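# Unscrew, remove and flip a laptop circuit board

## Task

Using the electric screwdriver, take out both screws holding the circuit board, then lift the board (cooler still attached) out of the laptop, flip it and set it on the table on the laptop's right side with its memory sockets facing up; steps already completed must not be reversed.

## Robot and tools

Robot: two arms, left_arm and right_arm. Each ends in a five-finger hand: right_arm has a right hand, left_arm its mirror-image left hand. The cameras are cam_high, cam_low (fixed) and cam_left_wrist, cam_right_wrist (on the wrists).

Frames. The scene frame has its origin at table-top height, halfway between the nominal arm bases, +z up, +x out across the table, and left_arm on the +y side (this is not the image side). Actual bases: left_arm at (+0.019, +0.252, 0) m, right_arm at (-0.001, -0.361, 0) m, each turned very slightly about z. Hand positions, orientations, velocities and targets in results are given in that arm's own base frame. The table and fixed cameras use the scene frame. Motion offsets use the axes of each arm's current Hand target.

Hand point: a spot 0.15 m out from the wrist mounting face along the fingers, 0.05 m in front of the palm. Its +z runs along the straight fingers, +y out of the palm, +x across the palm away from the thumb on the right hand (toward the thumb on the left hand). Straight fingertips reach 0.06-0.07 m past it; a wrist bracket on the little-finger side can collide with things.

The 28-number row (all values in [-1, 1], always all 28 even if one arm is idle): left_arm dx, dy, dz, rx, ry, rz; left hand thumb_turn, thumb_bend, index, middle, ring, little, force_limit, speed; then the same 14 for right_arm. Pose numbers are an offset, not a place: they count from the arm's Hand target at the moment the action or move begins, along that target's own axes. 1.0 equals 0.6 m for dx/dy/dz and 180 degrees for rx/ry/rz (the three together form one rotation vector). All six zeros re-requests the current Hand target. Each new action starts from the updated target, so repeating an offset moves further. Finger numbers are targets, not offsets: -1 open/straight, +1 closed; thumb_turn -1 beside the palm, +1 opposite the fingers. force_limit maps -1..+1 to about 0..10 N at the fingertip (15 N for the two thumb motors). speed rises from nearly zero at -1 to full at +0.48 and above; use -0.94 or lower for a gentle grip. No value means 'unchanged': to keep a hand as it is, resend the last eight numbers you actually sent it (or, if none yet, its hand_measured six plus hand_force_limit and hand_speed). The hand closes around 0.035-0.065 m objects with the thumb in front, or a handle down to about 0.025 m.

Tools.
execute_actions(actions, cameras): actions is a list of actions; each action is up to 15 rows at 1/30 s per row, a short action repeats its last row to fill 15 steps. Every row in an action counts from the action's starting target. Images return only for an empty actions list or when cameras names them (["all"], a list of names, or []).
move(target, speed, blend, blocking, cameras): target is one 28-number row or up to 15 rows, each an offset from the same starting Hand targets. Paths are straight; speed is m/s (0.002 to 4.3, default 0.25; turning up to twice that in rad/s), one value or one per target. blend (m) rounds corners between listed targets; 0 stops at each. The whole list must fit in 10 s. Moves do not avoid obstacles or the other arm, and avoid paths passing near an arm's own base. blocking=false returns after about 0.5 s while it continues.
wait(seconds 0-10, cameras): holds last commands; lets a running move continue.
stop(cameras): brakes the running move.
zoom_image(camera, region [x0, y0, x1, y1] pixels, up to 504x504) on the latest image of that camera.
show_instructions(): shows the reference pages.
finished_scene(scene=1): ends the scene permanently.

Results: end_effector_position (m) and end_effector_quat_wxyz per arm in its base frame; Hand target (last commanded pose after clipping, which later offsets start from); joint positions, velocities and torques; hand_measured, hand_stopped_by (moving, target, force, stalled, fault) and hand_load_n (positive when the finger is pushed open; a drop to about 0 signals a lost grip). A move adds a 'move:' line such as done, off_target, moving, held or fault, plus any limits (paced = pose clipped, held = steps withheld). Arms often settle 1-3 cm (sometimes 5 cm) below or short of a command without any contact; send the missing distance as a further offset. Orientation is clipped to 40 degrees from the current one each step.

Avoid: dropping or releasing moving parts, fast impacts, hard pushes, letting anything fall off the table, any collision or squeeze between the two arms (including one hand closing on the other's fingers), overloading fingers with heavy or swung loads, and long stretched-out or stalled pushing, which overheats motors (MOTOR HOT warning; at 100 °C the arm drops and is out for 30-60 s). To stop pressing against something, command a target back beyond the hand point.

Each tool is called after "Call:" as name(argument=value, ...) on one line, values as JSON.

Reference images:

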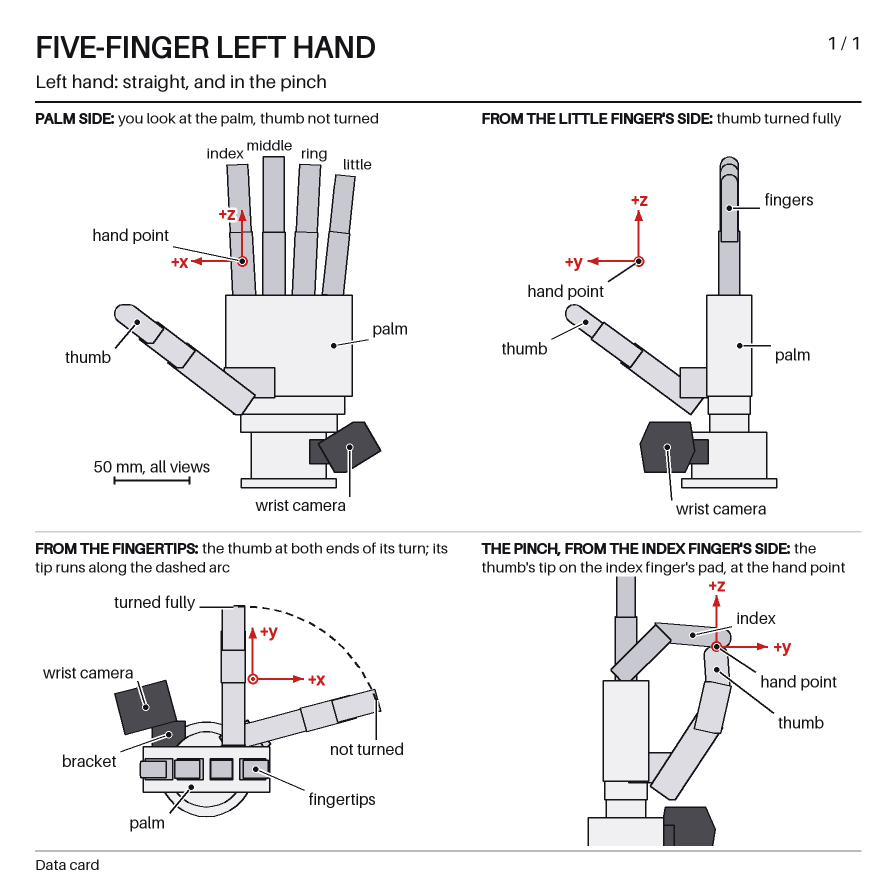

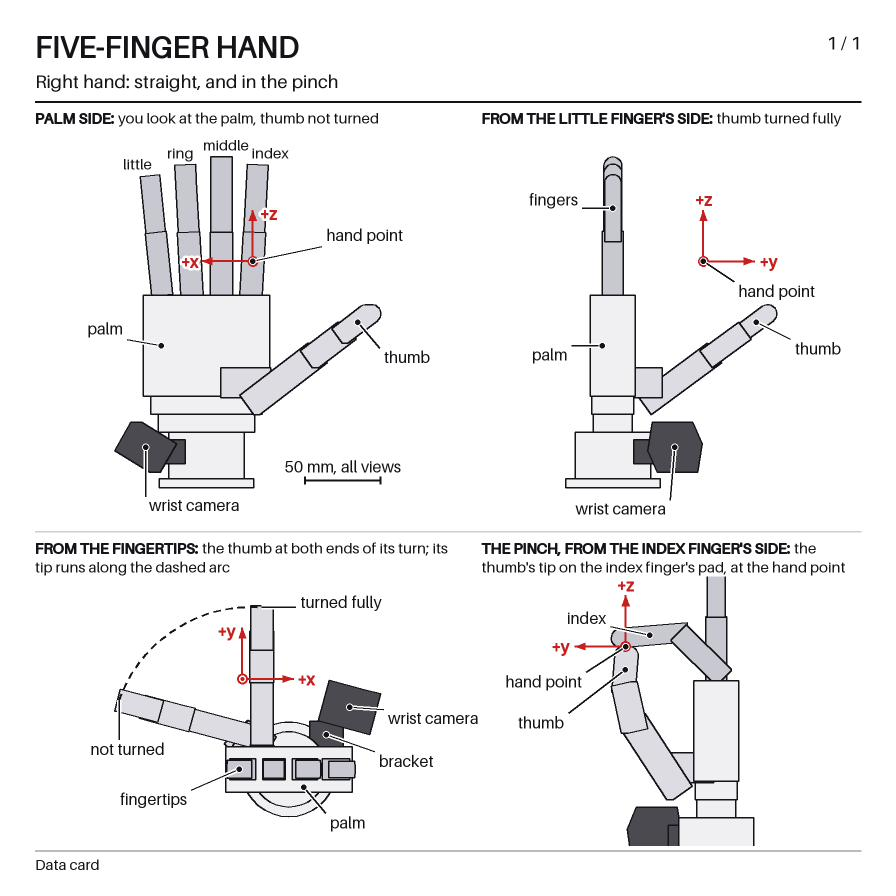

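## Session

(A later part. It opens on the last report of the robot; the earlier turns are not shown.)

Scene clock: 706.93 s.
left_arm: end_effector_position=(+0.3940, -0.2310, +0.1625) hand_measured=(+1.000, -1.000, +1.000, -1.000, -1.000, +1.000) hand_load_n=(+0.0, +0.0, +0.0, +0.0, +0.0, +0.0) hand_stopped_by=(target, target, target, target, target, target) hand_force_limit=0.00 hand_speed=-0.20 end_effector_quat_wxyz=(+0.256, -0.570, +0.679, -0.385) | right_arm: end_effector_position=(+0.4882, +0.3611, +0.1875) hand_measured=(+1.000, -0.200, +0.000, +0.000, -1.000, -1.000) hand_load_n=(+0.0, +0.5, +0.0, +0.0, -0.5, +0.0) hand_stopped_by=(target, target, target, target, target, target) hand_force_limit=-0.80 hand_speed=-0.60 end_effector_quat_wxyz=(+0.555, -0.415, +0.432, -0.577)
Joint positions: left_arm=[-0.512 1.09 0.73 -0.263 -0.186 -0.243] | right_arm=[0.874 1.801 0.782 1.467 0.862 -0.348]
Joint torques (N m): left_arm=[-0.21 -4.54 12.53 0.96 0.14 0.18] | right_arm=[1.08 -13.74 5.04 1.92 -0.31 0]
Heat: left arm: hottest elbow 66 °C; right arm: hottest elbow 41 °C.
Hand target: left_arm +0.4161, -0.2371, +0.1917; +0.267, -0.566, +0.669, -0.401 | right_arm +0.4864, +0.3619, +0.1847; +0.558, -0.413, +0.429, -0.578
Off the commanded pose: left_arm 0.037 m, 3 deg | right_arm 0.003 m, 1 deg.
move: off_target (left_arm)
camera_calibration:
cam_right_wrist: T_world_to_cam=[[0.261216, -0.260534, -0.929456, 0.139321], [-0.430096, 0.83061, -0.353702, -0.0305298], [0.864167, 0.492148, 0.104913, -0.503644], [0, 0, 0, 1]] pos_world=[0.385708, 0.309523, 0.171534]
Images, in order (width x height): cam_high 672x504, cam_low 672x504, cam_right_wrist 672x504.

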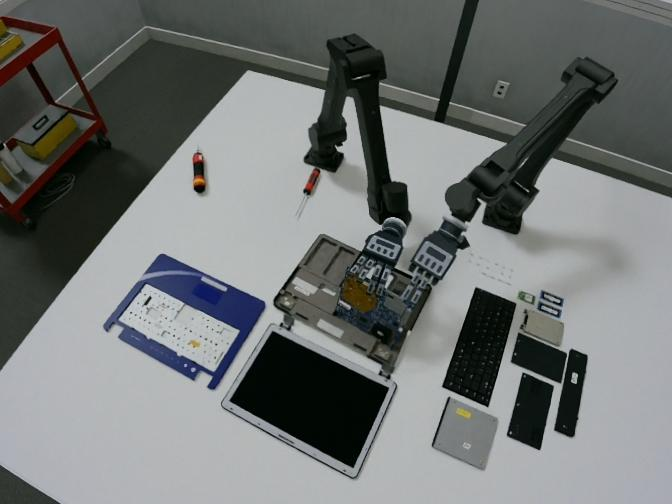

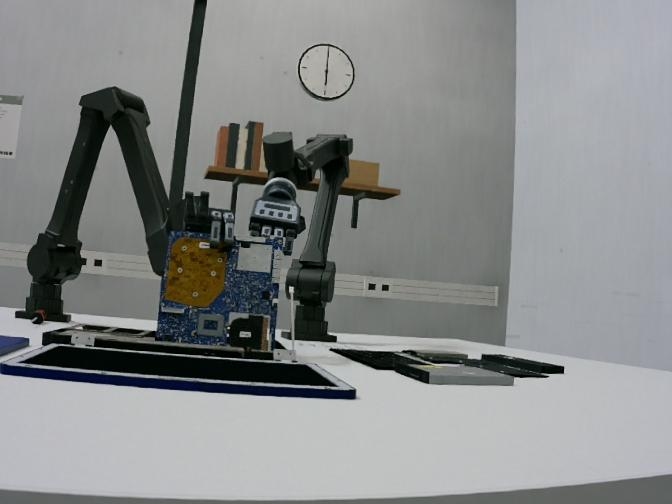

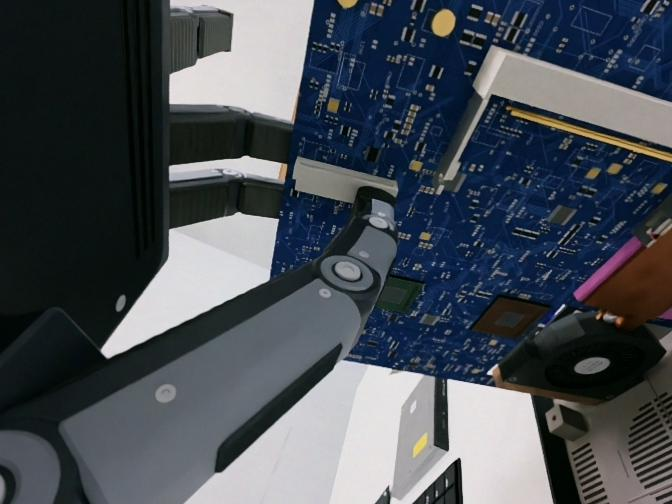

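Call:
move(target=[0,0,0,0,0,0,1,-1,1.0,-1,-1,1.0,0,-0.2,0,0,0,0,0,0,1,-0.2,0.4,0.4,-1,-1,-0.5,-0.7], speed=0.03, cameras=["cam_low","cam_right_wrist","cam_high"])

Call:
zoom_image(camera="cam_low", region=[140, 160, 310, 360])

Scene clock: 708.23 s.
left_arm: end_effector_position=(+0.3940, -0.2310, +0.1625) hand_measured=(+1.000, -1.000, +1.000, -1.000, -1.000, +1.000) hand_load_n=(+0.0, +0.0, +0.0, +0.0, +0.0, +0.0) hand_stopped_by=(target, target, target, target, target, target) hand_force_limit=0.00 hand_speed=-0.20 end_effector_quat_wxyz=(+0.256, -0.570, +0.679, -0.385) | right_arm: end_effector_position=(+0.4878, +0.3603, +0.1873) hand_measured=(+1.000, -0.202, +0.106, +0.162, -1.000, -1.000) hand_load_n=(-0.5, +4.0, +2.5, +7.0, +0.0, +0.0) hand_stopped_by=(target, target, force, force, target, target) hand_force_limit=-0.50 hand_speed=-0.70 end_effector_quat_wxyz=(+0.555, -0.414, +0.433, -0.577)
Joint positions: left_arm=[-0.512 1.09 0.73 -0.263 -0.186 -0.243] | right_arm=[0.874 1.801 0.78 1.47 0.864 -0.348]
Joint torques (N m): left_arm=[-0.26 -4.42 12.6 0.9 0.13 0.16] | right_arm=[1.08 -13.74 5.19 1.85 -0.36 -0.01]
Heat: left arm: hottest elbow 66 °C; right arm: hottest elbow 40 °C.
Hand target: left_arm +0.4161, -0.2371, +0.1917; +0.267, -0.566, +0.669, -0.401 | right_arm +0.4865, +0.3619, +0.1848; +0.558, -0.413, +0.429, -0.578
Off the commanded pose: left_arm 0.037 m, 3 deg | right_arm 0.003 m, 1 deg.
move: off_target (left_arm)
camera_calibration:
cam_right_wrist: T_world_to_cam=[[0.261121, -0.259616, -0.929739, 0.138792], [-0.428899, 0.831659, -0.352687, -0.0312692], [0.86479, 0.490859, 0.105815, -0.502968], [0, 0, 0, 1]] pos_world=[0.385308, 0.308924, 0.171233]
Images, in order (width x height): cam_high 672x504, cam_low 672x504, cam_right_wrist 672x504.

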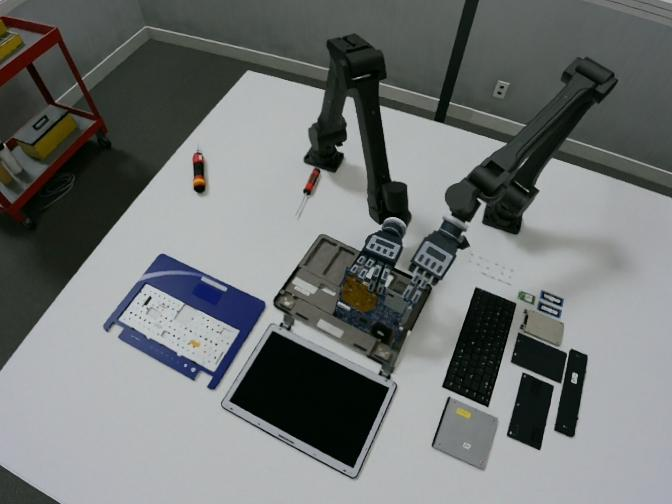

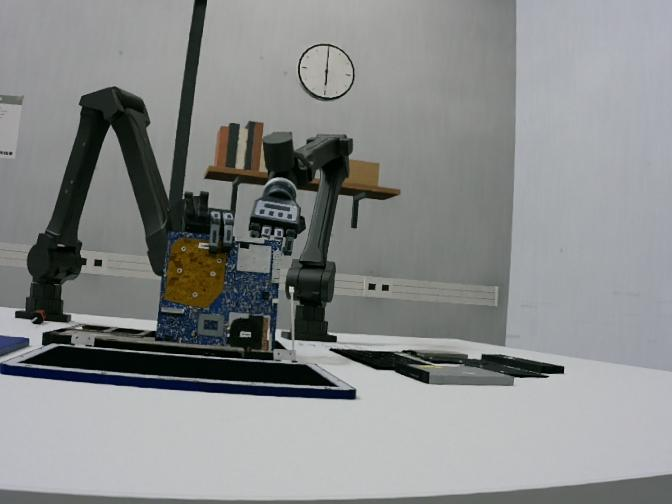

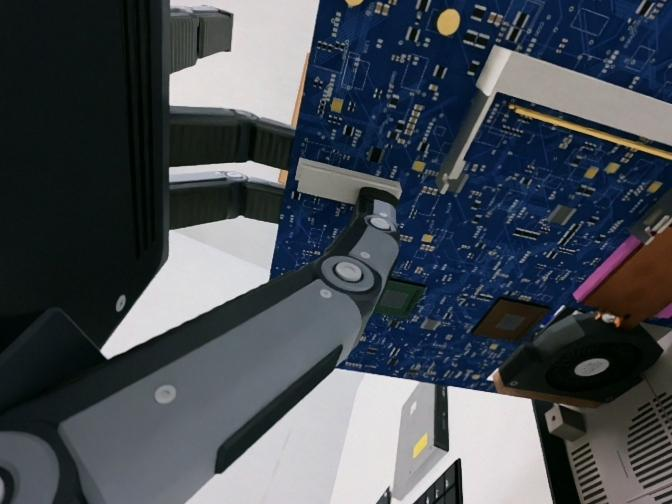

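Scaled by 2.520 from the camera's 672x504 image, which has a finer 960x720 frame.

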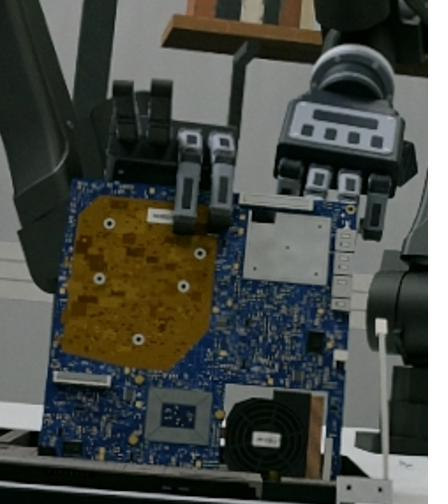

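Call:
move(target=[0,0,0,0,0,0,1,-1,1.0,-1,-1,1.0,0,-0.2,0,0,0,0,0,0,1,0.1,0.5,0.4,-1,-1,-0.1,-0.9], speed=0.03, cameras=["cam_low","cam_right_wrist"])

Scene clock: 709.73 s.
left_arm: end_effector_position=(+0.3940, -0.2310, +0.1625) hand_measured=(+1.000, -1.000, +1.000, -1.000, -1.000, +1.000) hand_load_n=(+0.0, +0.0, +0.0, +0.0, +0.0, +0.0) hand_stopped_by=(target, target, target, target, target, target) hand_force_limit=0.00 hand_speed=-0.20 end_effector_quat_wxyz=(+0.256, -0.570, +0.679, -0.385) | right_arm: end_effector_position=(+0.4878, +0.3603, +0.1873) hand_measured=(+1.000, -0.194, +0.114, +0.162, -1.000, -1.000) hand_load_n=(-0.5, +7.0, +5.5, +6.5, -0.5, +0.0) hand_stopped_by=(target, force, force, force, target, target) hand_force_limit=-0.10 hand_speed=-0.90 end_effector_quat_wxyz=(+0.555, -0.414, +0.433, -0.577)
Joint positions: left_arm=[-0.512 1.09 0.73 -0.263 -0.186 -0.243] | right_arm=[0.874 1.801 0.78 1.47 0.864 -0.348]
Joint torques (N m): left_arm=[-0.09 -4.72 12.59 0.99 0.14 0.18] | right_arm=[1.14 -13.68 5.2 1.83 -0.36 -0.01]
Heat: left arm: hottest elbow 67 °C; right arm: hottest elbow 40 °C.
Hand target: left_arm +0.4161, -0.2371, +0.1917; +0.267, -0.566, +0.669, -0.401 | right_arm +0.4865, +0.3619, +0.1848; +0.558, -0.413, +0.429, -0.578
Off the commanded pose: left_arm 0.037 m, 3 deg | right_arm 0.003 m, 1 deg.
move: off_target (left_arm)
camera_calibration:
cam_right_wrist: T_world_to_cam=[[0.261121, -0.259616, -0.929739, 0.138792], [-0.428899, 0.831659, -0.352687, -0.0312692], [0.86479, 0.490859, 0.105815, -0.502968], [0, 0, 0, 1]] pos_world=[0.385308, 0.308924, 0.171233]
Images, in order (width x height): cam_low 672x504, cam_right_wrist 672x504.

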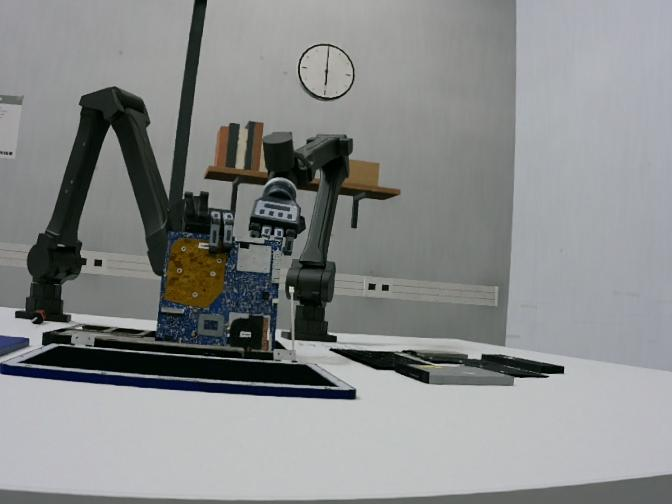

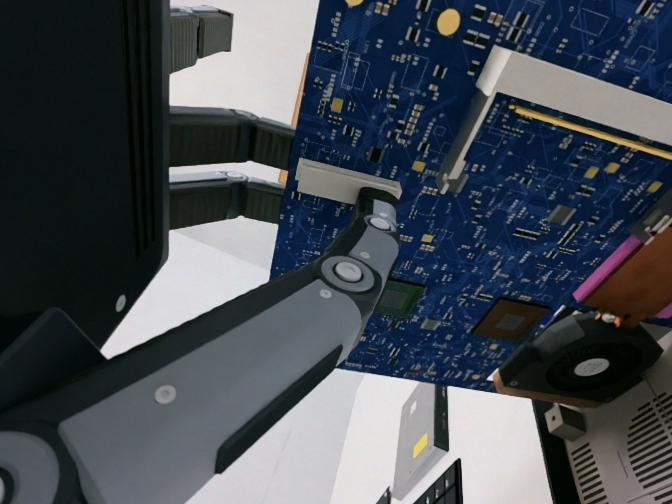

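Call:
move(target=[-0.0291,0.0560,-0.1552,0,0,0,1,-1,1.0,-1,-1,1.0,0,-0.2,0,0,0,0,0,0,1,0.1,0.5,0.4,-1,-1,-0.1,-0.9], speed=0.05, cameras=["cam_low","cam_high","cam_right_wrist"])

Scene clock: 713.83 s.
left_arm: end_effector_position=(+0.3324, -0.1979, +0.2201) hand_measured=(+1.000, -1.000, +1.000, -1.000, -1.000, +1.000) hand_load_n=(+0.0, +0.0, +0.0, +0.0, +0.0, +0.0) hand_stopped_by=(target, target, target, target, target, target) hand_force_limit=0.00 hand_speed=-0.20 end_effector_quat_wxyz=(+0.270, -0.564, +0.666, -0.408) | right_arm: end_effector_position=(+0.4878, +0.3603, +0.1873) hand_measured=(+1.000, -0.194, +0.114, +0.162, -1.000, -1.000) hand_load_n=(-0.5, +7.0, +5.5, +6.0, +0.0, +0.0) hand_stopped_by=(target, force, force, force, target, target) hand_force_limit=-0.10 hand_speed=-0.90 end_effector_quat_wxyz=(+0.555, -0.414, +0.433, -0.577)
Joint positions: left_arm=[-0.526 0.788 0.688 -0.464 -0.206 -0.246] | right_arm=[0.874 1.801 0.78 1.47 0.864 -0.348]
Joint torques (N m): left_arm=[-1.67 -2.61 7.47 1.07 -0.14 -0.06] | right_arm=[1.2 -13.68 5.22 1.83 -0.36 0]
Heat: left arm: hottest elbow 66 °C; right arm: hottest elbow 39 °C.
Hand target: left_arm +0.3260, -0.1972, +0.2118; +0.267, -0.566, +0.669, -0.401 | right_arm +0.4865, +0.3619, +0.1848; +0.558, -0.413, +0.429, -0.578
Off the commanded pose: left_arm 0.011 m, 1 deg | right_arm 0.003 m, 1 deg.
move: off_target (left_arm)
camera_calibration:
cam_right_wrist: T_world_to_cam=[[0.261121, -0.259616, -0.929739, 0.138792], [-0.428899, 0.831659, -0.352687, -0.0312692], [0.86479, 0.490859, 0.105815, -0.502968], [0, 0, 0, 1]] pos_world=[0.385308, 0.308924, 0.171233]
Images, in order (width x height): cam_high 672x504, cam_low 672x504, cam_right_wrist 672x504.

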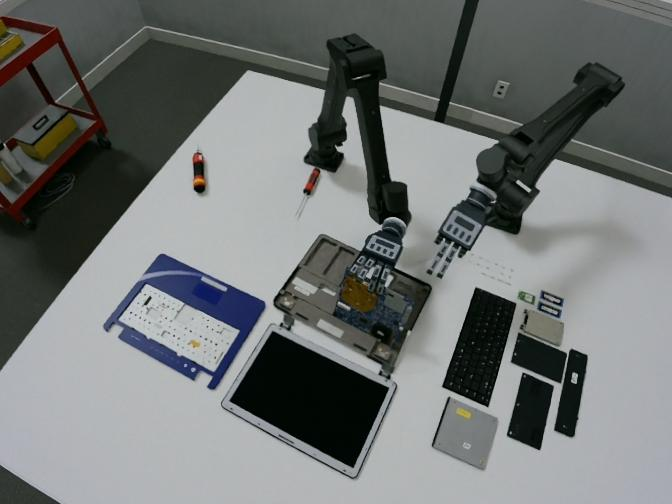

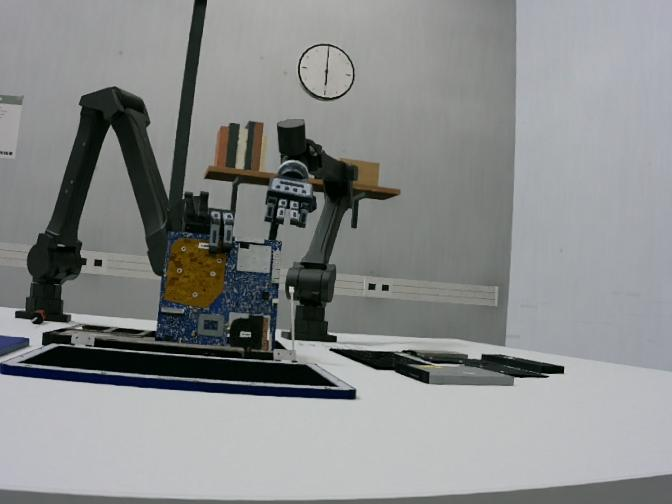

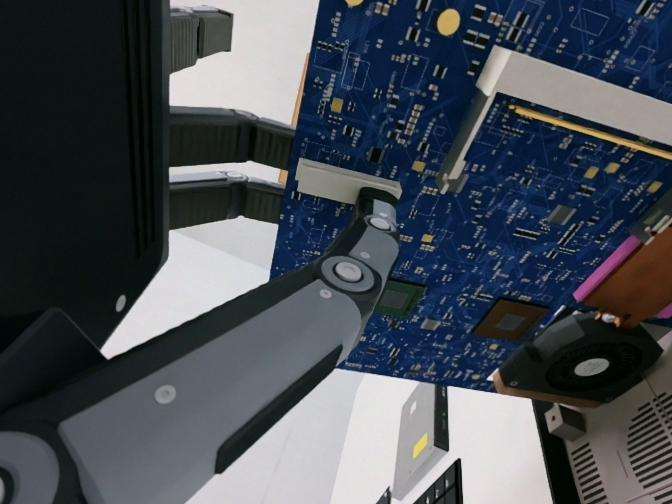

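Call:
move(target=[0,0,0,0,0,0,1,-1,1.0,-1,-1,1.0,0,-0.2,0,-0.1615,0.0422,0,0,0,1,0.1,0.5,0.4,-1,-1,-0.1,-0.9], speed=0.04, cameras=["cam_low","cam_high","cam_right_wrist"])

Call:
zoom_image(camera="cam_low", region=[120, 140, 320, 380])

Scene clock: 719.20 s.
left_arm: end_effector_position=(+0.3324, -0.1979, +0.2201) hand_measured=(+1.000, -1.000, +1.000, -1.000, -1.000, +1.000) hand_load_n=(+0.0, +0.0, +0.0, +0.0, +0.0, +0.0) hand_stopped_by=(target, target, target, target, target, target) hand_force_limit=0.00 hand_speed=-0.20 end_effector_quat_wxyz=(+0.270, -0.564, +0.666, -0.408) | right_arm: end_effector_position=(+0.4784, +0.3502, +0.2484) hand_measured=(+1.000, -0.194, +0.114, +0.162, -1.000, -1.000) hand_load_n=(-2.0, +5.5, +0.0, +7.5, +0.0, +0.0) hand_stopped_by=(target, force, force, force, target, target) hand_force_limit=-0.10 hand_speed=-0.90 end_effector_quat_wxyz=(+0.535, -0.439, +0.428, -0.582)
Joint positions: left_arm=[-0.526 0.788 0.688 -0.464 -0.206 -0.246] | right_arm=[0.877 1.587 0.778 1.204 0.867 -0.363]
Joint torques (N m): left_arm=[-1.44 -2.78 7.46 1.03 -0.13 -0.04] | right_arm=[1.55 -15.38 10.54 0.88 -0.19 0]
Heat: left arm: hottest elbow 63 °C; right arm: hottest elbow 39 °C.
Hand target: left_arm +0.3260, -0.1972, +0.2118; +0.267, -0.566, +0.669, -0.401 | right_arm +0.4825, +0.3620, +0.2847; +0.558, -0.413, +0.429, -0.578
Off the commanded pose: left_arm 0.010 m, 1 deg | right_arm 0.038 m, 4 deg.
move: off_target (right_arm)
camera_calibration:
cam_right_wrist: T_world_to_cam=[[0.226564, -0.311891, -0.922709, 0.228534], [-0.439016, 0.812952, -0.382588, 0.0135131], [0.869444, 0.491765, 0.0472605, -0.484366], [0, 0, 0, 1]] pos_world=[0.375284, 0.298486, 0.238932]
Images, in order (width x height): cam_high 672x504, cam_low 672x504, cam_right_wrist 672x504.

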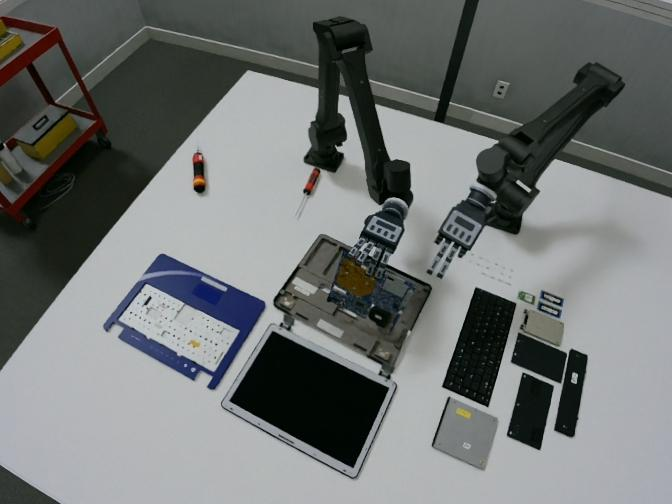

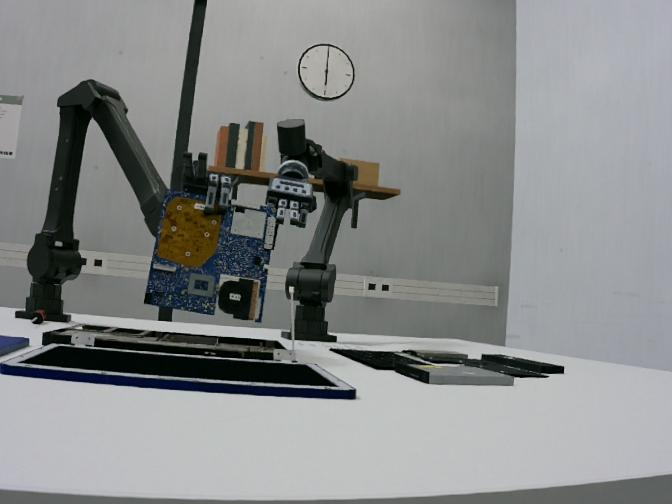

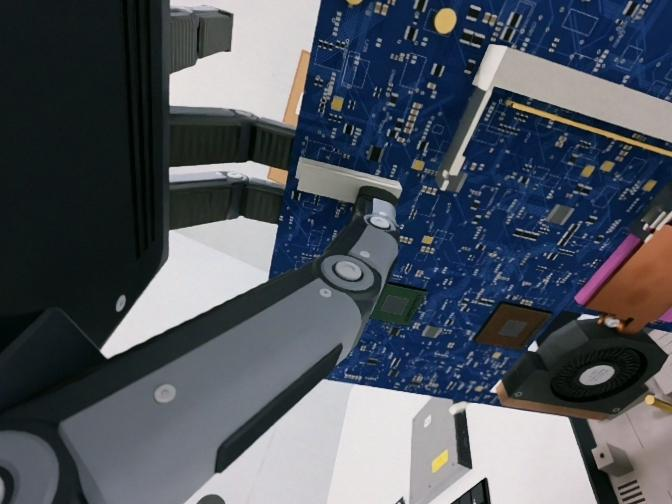

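Scaled by 2.100 from the camera's 672x504 image, which has a finer 960x720 frame.

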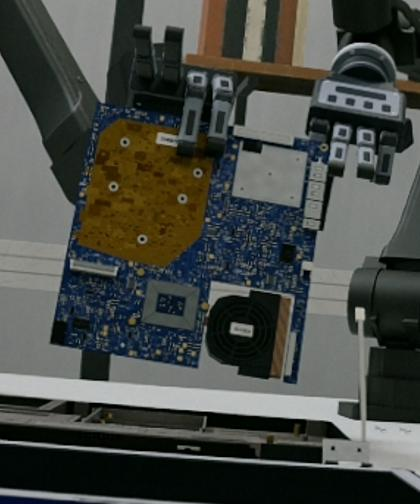

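Call:
move(target=[0,0,0,0,0,0,1,-1,1.0,-1,-1,1.0,0,-0.2,0,0,0,0,0,0,1,0.15,0.6,0.4,-1,-1,0.0,-0.9], speed=0.04, cameras=["cam_low","cam_right_wrist"])

Call:
zoom_image(camera="cam_low", region=[120, 140, 320, 380])

Scene clock: 720.37 s.
left_arm: end_effector_position=(+0.3324, -0.1979, +0.2201) hand_measured=(+1.000, -1.000, +1.000, -1.000, -1.000, +1.000) hand_load_n=(+0.0, +0.0, +0.0, +0.0, +0.0, +0.0) hand_stopped_by=(target, target, target, target, target, target) hand_force_limit=0.00 hand_speed=-0.20 end_effector_quat_wxyz=(+0.270, -0.564, +0.666, -0.408) | right_arm: end_effector_position=(+0.4784, +0.3502, +0.2484) hand_measured=(+1.000, -0.190, +0.148, +0.162, -1.000, -1.000) hand_load_n=(-4.0, +7.5, +5.5, +6.5, +0.0, +0.0) hand_stopped_by=(target, force, force, force, target, target) hand_force_limit=0.00 hand_speed=-0.90 end_effector_quat_wxyz=(+0.535, -0.439, +0.428, -0.582)
Joint positions: left_arm=[-0.526 0.788 0.688 -0.464 -0.206 -0.246] | right_arm=[0.877 1.587 0.778 1.204 0.867 -0.363]
Joint torques (N m): left_arm=[-1.85 -2.61 7.47 0.94 -0.13 -0.04] | right_arm=[1.55 -15.33 10.52 0.87 -0.21 0.01]
Heat: left arm: hottest elbow 63 °C; right arm: hottest elbow 39 °C.
Hand target: left_arm +0.3260, -0.1972, +0.2118; +0.267, -0.566, +0.669, -0.401 | right_arm +0.4825, +0.3620, +0.2847; +0.558, -0.413, +0.429, -0.578
Off the commanded pose: left_arm 0.010 m, 1 deg | right_arm 0.038 m, 4 deg.
move: off_target (right_arm)
camera_calibration:
cam_right_wrist: T_world_to_cam=[[0.226564, -0.311891, -0.922709, 0.228534], [-0.439016, 0.812952, -0.382588, 0.0135131], [0.869444, 0.491765, 0.0472605, -0.484366], [0, 0, 0, 1]] pos_world=[0.375284, 0.298486, 0.238932]
Images, in order (width x height): cam_low 672x504, cam_right_wrist 672x504.

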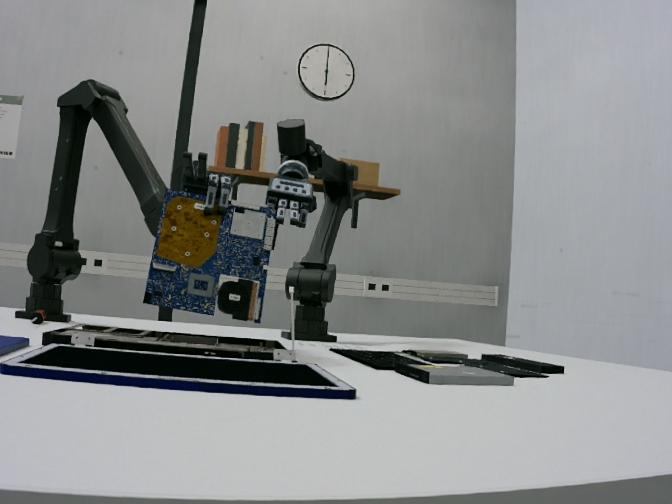

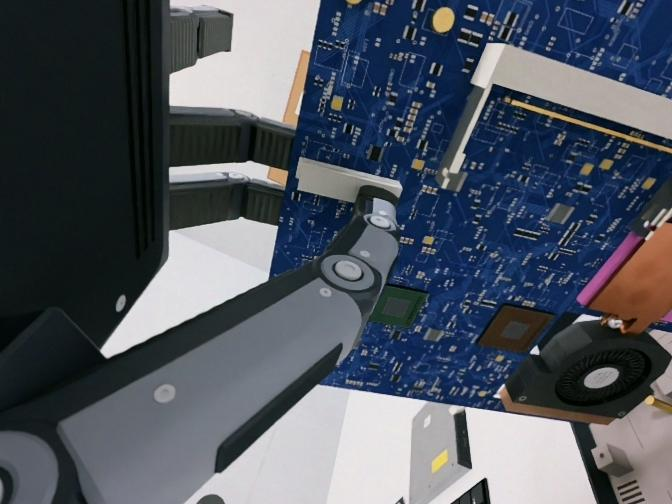

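Scaled by 2.100 from the camera's 672x504 image, which has a finer 960x720 frame.

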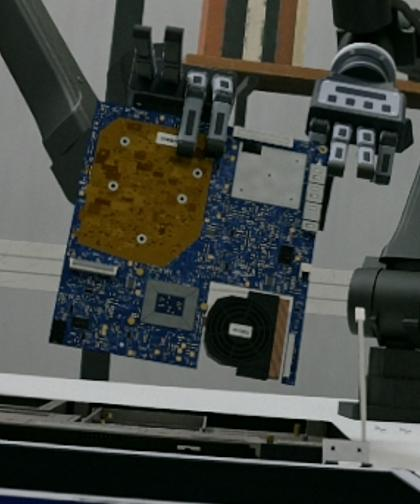

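Call:
move(target=[[0,0,0,0,0,0,1,-1,1.0,-1,-1,1.0,0,-0.2,0.2722,-0.1223,-0.0265,-0.0383,-0.0266,0.0081,1,0.15,0.6,0.4,0.0,0.0,0.0,-0.5],[0,0,0,0,0,0,1,-1,1.0,-1,-1,1.0,0,-0.2,0.6430,-0.1367,-0.1302,-0.0606,-0.0756,0.0155,1,0.15,0.6,0.4,0.0,0.0,0.0,-0.5],[0,0,0,0,0,0,1,-1,1.0,-1,-1,1.0,0,-0.2,0.8372,-0.1408,-0.2000,-0.0763,-0.1211,0.0212,1,0.15,0.6,0.4,0.0,0.0,0.0,-0.5]], speed=0.12, blend=[0.05,0.05,0], cameras=["all"])

Scene clock: 734.73 s.
left_arm: end_effector_position=(+0.3324, -0.1979, +0.2201) hand_measured=(+1.000, -1.000, +1.000, -1.000, -1.000, +1.000) hand_load_n=(+0.0, +0.0, +0.0, +0.0, +0.0, +0.0) hand_stopped_by=(target, target, target, target, target, target) hand_force_limit=0.00 hand_speed=-0.20 end_effector_quat_wxyz=(+0.270, -0.564, +0.666, -0.408) | right_arm: end_effector_position=(+0.3204, -0.1243, +0.3029) hand_measured=(+1.000, -0.190, +0.148, +0.162, +0.000, +0.000) hand_load_n=(-3.0, +7.5, +4.5, +7.0, +0.5, +0.0) hand_stopped_by=(target, force, force, force, target, target) hand_force_limit=0.00 hand_speed=-0.50 end_effector_quat_wxyz=(+0.600, -0.560, +0.415, -0.392)
Joint positions: left_arm=[-0.526 0.788 0.688 -0.464 -0.206 -0.246] | right_arm=[-0.984 0.88 0.563 0.442 -1.337 0.18]
Joint torques (N m): left_arm=[-1.79 -2.43 7.46 0.99 -0.15 -0.03] | right_arm=[0.32 -3.9 13.09 2.03 -0.1 0.24]
Heat: left arm: hottest elbow 58 °C; right arm: hottest elbow 40 °C.
Hand target: left_arm +0.3260, -0.1972, +0.2118; +0.267, -0.566, +0.669, -0.401 | right_arm +0.3255, -0.1350, +0.3304; +0.595, -0.564, +0.395, -0.416
Off the commanded pose: left_arm 0.010 m, 1 deg | right_arm 0.030 m, 4 deg.
move: off_target (right_arm)
camera_calibration:
cam_left_wrist: T_world_to_cam=[[0.486776, -0.299523, 0.82057, -0.395567], [-0.728563, -0.657457, 0.192212, 0.0650262], [0.481918, -0.691401, -0.538256, -0.0618991], [0, 0, 0, 1]] pos_world=[0.269758, -0.118527, 0.278774]
cam_right_wrist: T_world_to_cam=[[0.0927315, -0.173769, -0.980411, 0.244227], [-0.791243, 0.584868, -0.178502, 0.373424], [0.604429, 0.792296, -0.0832582, 0.0456276], [0, 0, 0, 1]] pos_world=[0.245243, -0.212115, 0.309899]

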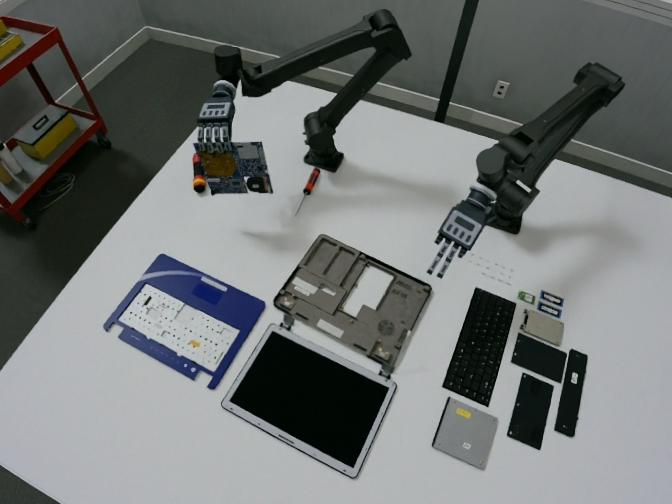

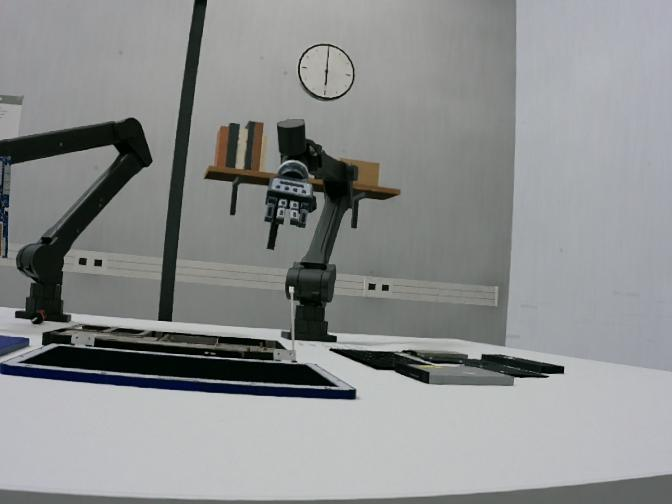

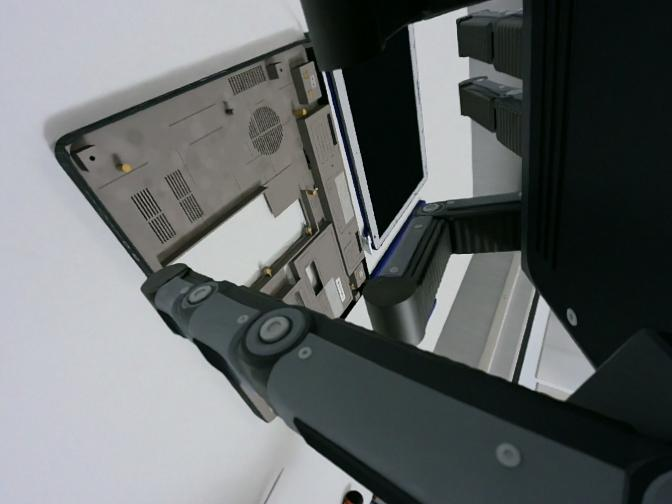

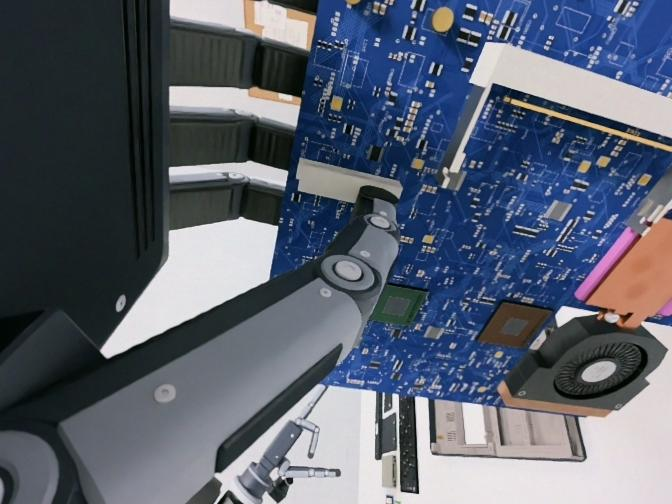

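Call:
zoom_image(camera="cam_high", region=[160, 90, 320, 230])

Scaled by 3.150 from the camera's 672x504 image, which has a finer 960x720 frame.

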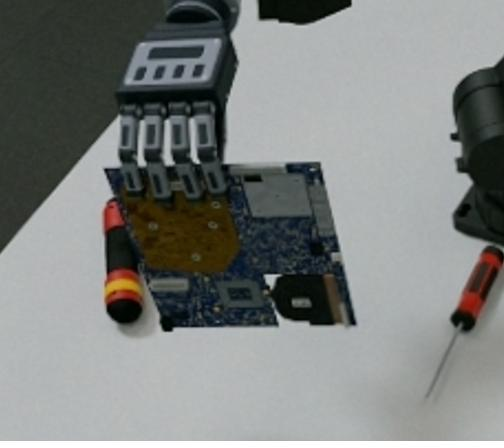

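Call:
move(target=[0,0,0,0,0,0,1,-1,1.0,-1,-1,1.0,0,-0.2,0,0.1914,-0.0100,0,0,0,1,0.15,0.6,0.4,0.0,0.0,0.0,-0.5], speed=0.06, cameras=["cam_high","cam_low","cam_right_wrist"])

Call:
zoom_image(camera="cam_high", region=[160, 90, 320, 230])

Scene clock: 740.77 s.
left_arm: end_effector_position=(+0.3324, -0.1979, +0.2201) hand_measured=(+1.000, -1.000, +1.000, -1.000, -1.000, +1.000) hand_load_n=(+0.0, +0.0, +0.5, +0.0, +0.0, +0.0) hand_stopped_by=(target, target, target, target, target, target) hand_force_limit=0.00 hand_speed=-0.20 end_effector_quat_wxyz=(+0.270, -0.564, +0.666, -0.408) | right_arm: end_effector_position=(+0.3249, -0.1311, +0.2108) hand_measured=(+1.000, -0.190, +0.148, +0.162, +0.000, +0.000) hand_load_n=(-3.0, +7.5, +4.5, +7.0, +0.0, +0.0) hand_stopped_by=(target, force, force, force, target, target) hand_force_limit=0.00 hand_speed=-0.50 end_effector_quat_wxyz=(+0.596, -0.566, +0.399, -0.408)
Joint positions: left_arm=[-0.526 0.788 0.688 -0.464 -0.206 -0.246] | right_arm=[-0.985 1.108 0.393 0.895 -1.337 0.189]
Joint torques (N m): left_arm=[-1.79 -2.73 7.46 1.02 -0.13 -0.04] | right_arm=[0.38 -5.19 7.56 2.02 -0.01 0.22]
Heat: left arm: hottest elbow 57 °C; right arm: hottest elbow 40 °C.
Hand target: left_arm +0.3260, -0.1972, +0.2118; +0.267, -0.566, +0.669, -0.401 | right_arm +0.3255, -0.1351, +0.2155; +0.594, -0.564, +0.395, -0.416
Off the commanded pose: left_arm 0.010 m, 1 deg | right_arm 0.006 m, 1 deg.
move: done
camera_calibration:
cam_right_wrist: T_world_to_cam=[[0.119325, -0.210089, -0.970373, 0.136736], [-0.785791, 0.577415, -0.22164, 0.370731], [0.606872, 0.788958, -0.0961865, 0.0420837], [0, 0, 0, 1]] pos_world=[0.249462, -0.218541, 0.218901]
Images, in order (width x height): cam_high 672x504, cam_low 672x504, cam_right_wrist 672x504.

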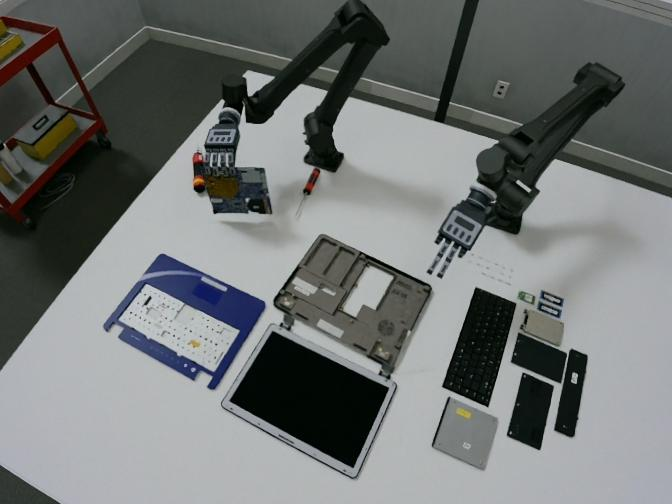

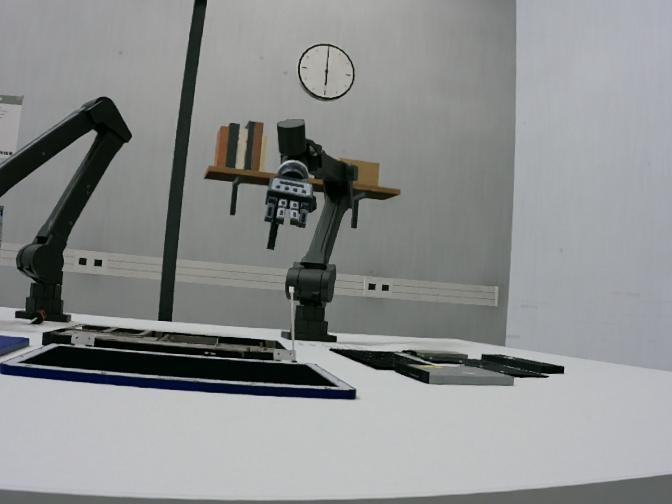

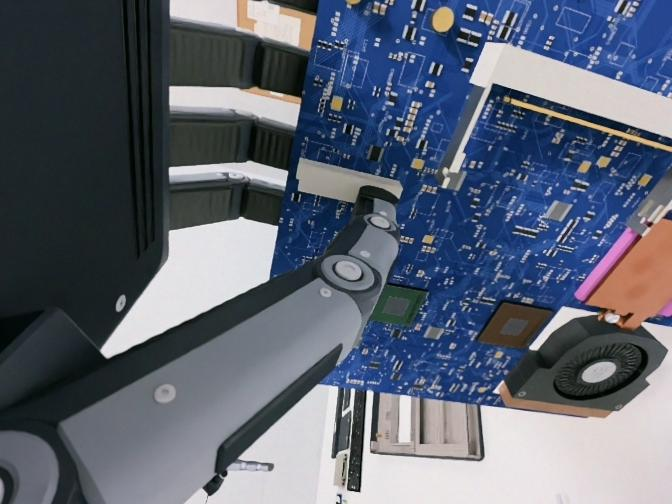

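Scaled by 3.150 from the camera's 672x504 image, which has a finer 960x720 frame.

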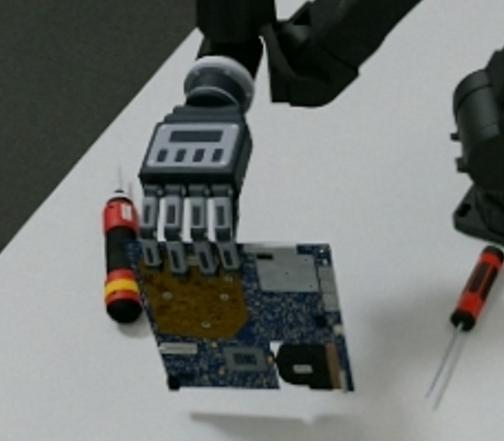

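Call:
wait(seconds=0, cameras=["all"])

Scene clock: 742.20 s.
left_arm: end_effector_position=(+0.3324, -0.1979, +0.2201) hand_measured=(+1.000, -1.000, +1.000, -1.000, -1.000, +1.000) hand_load_n=(+0.0, +0.0, +0.0, +0.0, +0.0, +0.0) hand_stopped_by=(target, target, target, target, target, target) hand_force_limit=0.00 hand_speed=-0.20 end_effector_quat_wxyz=(+0.270, -0.564, +0.666, -0.408) | right_arm: end_effector_position=(+0.3249, -0.1311, +0.2108) hand_measured=(+1.000, -0.190, +0.148, +0.162, +0.000, +0.000) hand_load_n=(-3.0, +7.5, +4.5, +7.0, +0.0, +0.0) hand_stopped_by=(target, force, force, force, target, target) hand_force_limit=0.00 hand_speed=-0.50 end_effector_quat_wxyz=(+0.596, -0.566, +0.399, -0.408)
Joint positions: left_arm=[-0.526 0.788 0.688 -0.464 -0.206 -0.246] | right_arm=[-0.985 1.108 0.393 0.895 -1.337 0.189]
Joint torques (N m): left_arm=[-1.55 -2.78 7.51 0.95 -0.14 -0.02] | right_arm=[0.38 -5.13 7.57 2 0 0.22]
Heat: left arm: hottest elbow 56 °C; right arm: hottest elbow 40 °C.
Hand target: left_arm +0.3260, -0.1972, +0.2118; +0.267, -0.566, +0.669, -0.401 | right_arm +0.3255, -0.1351, +0.2155; +0.594, -0.564, +0.395, -0.416
Off the commanded pose: left_arm 0.010 m, 1 deg | right_arm 0.006 m, 1 deg.
camera_calibration:
cam_left_wrist: T_world_to_cam=[[0.486776, -0.299523, 0.82057, -0.395567], [-0.728563, -0.657457, 0.192212, 0.0650262], [0.481918, -0.691401, -0.538256, -0.0618991], [0, 0, 0, 1]] pos_world=[0.269758, -0.118527, 0.278774]
cam_right_wrist: T_world_to_cam=[[0.119325, -0.210089, -0.970373, 0.136736], [-0.785791, 0.577415, -0.22164, 0.370731], [0.606872, 0.788958, -0.0961865, 0.0420837], [0, 0, 0, 1]] pos_world=[0.249462, -0.218541, 0.218901]

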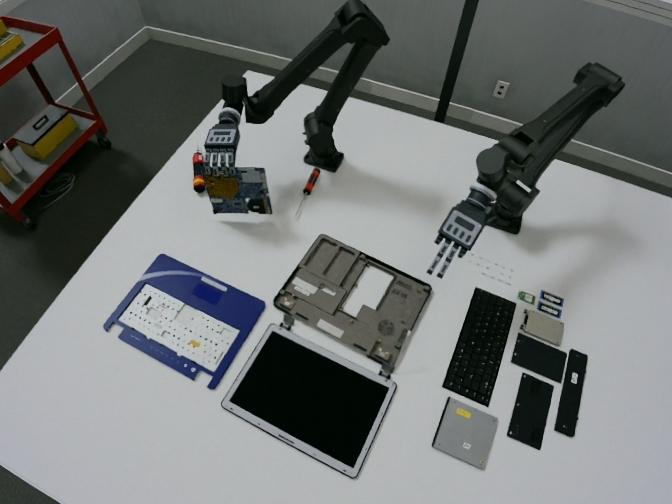

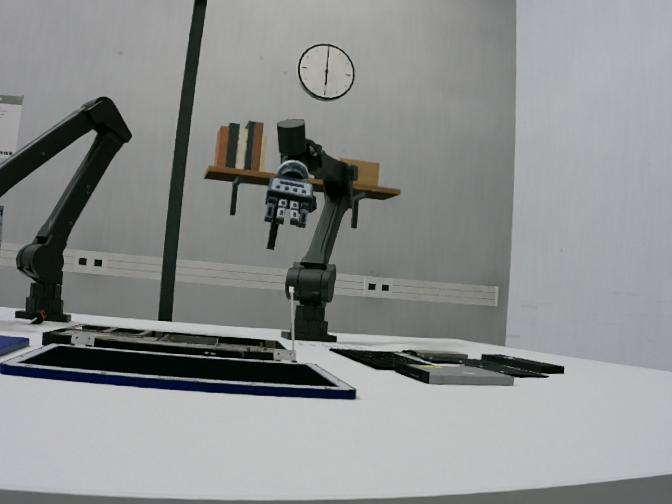

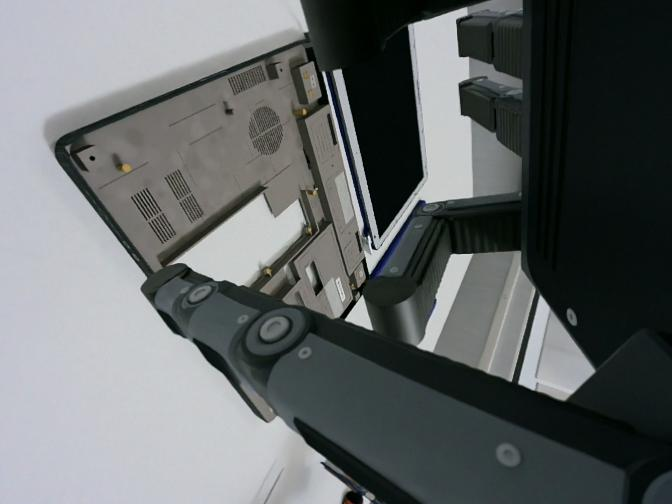

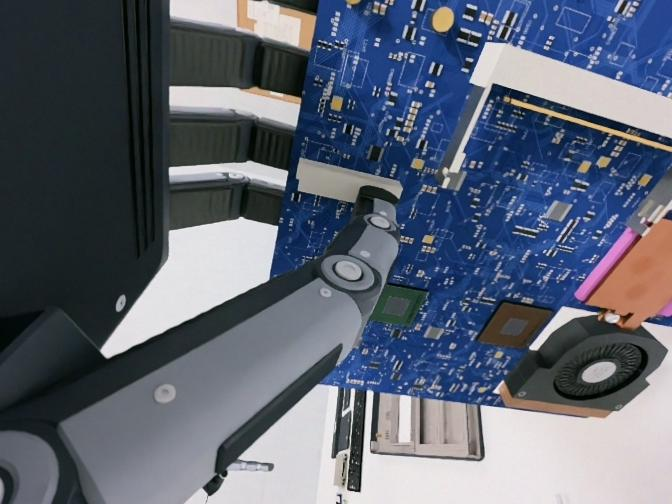

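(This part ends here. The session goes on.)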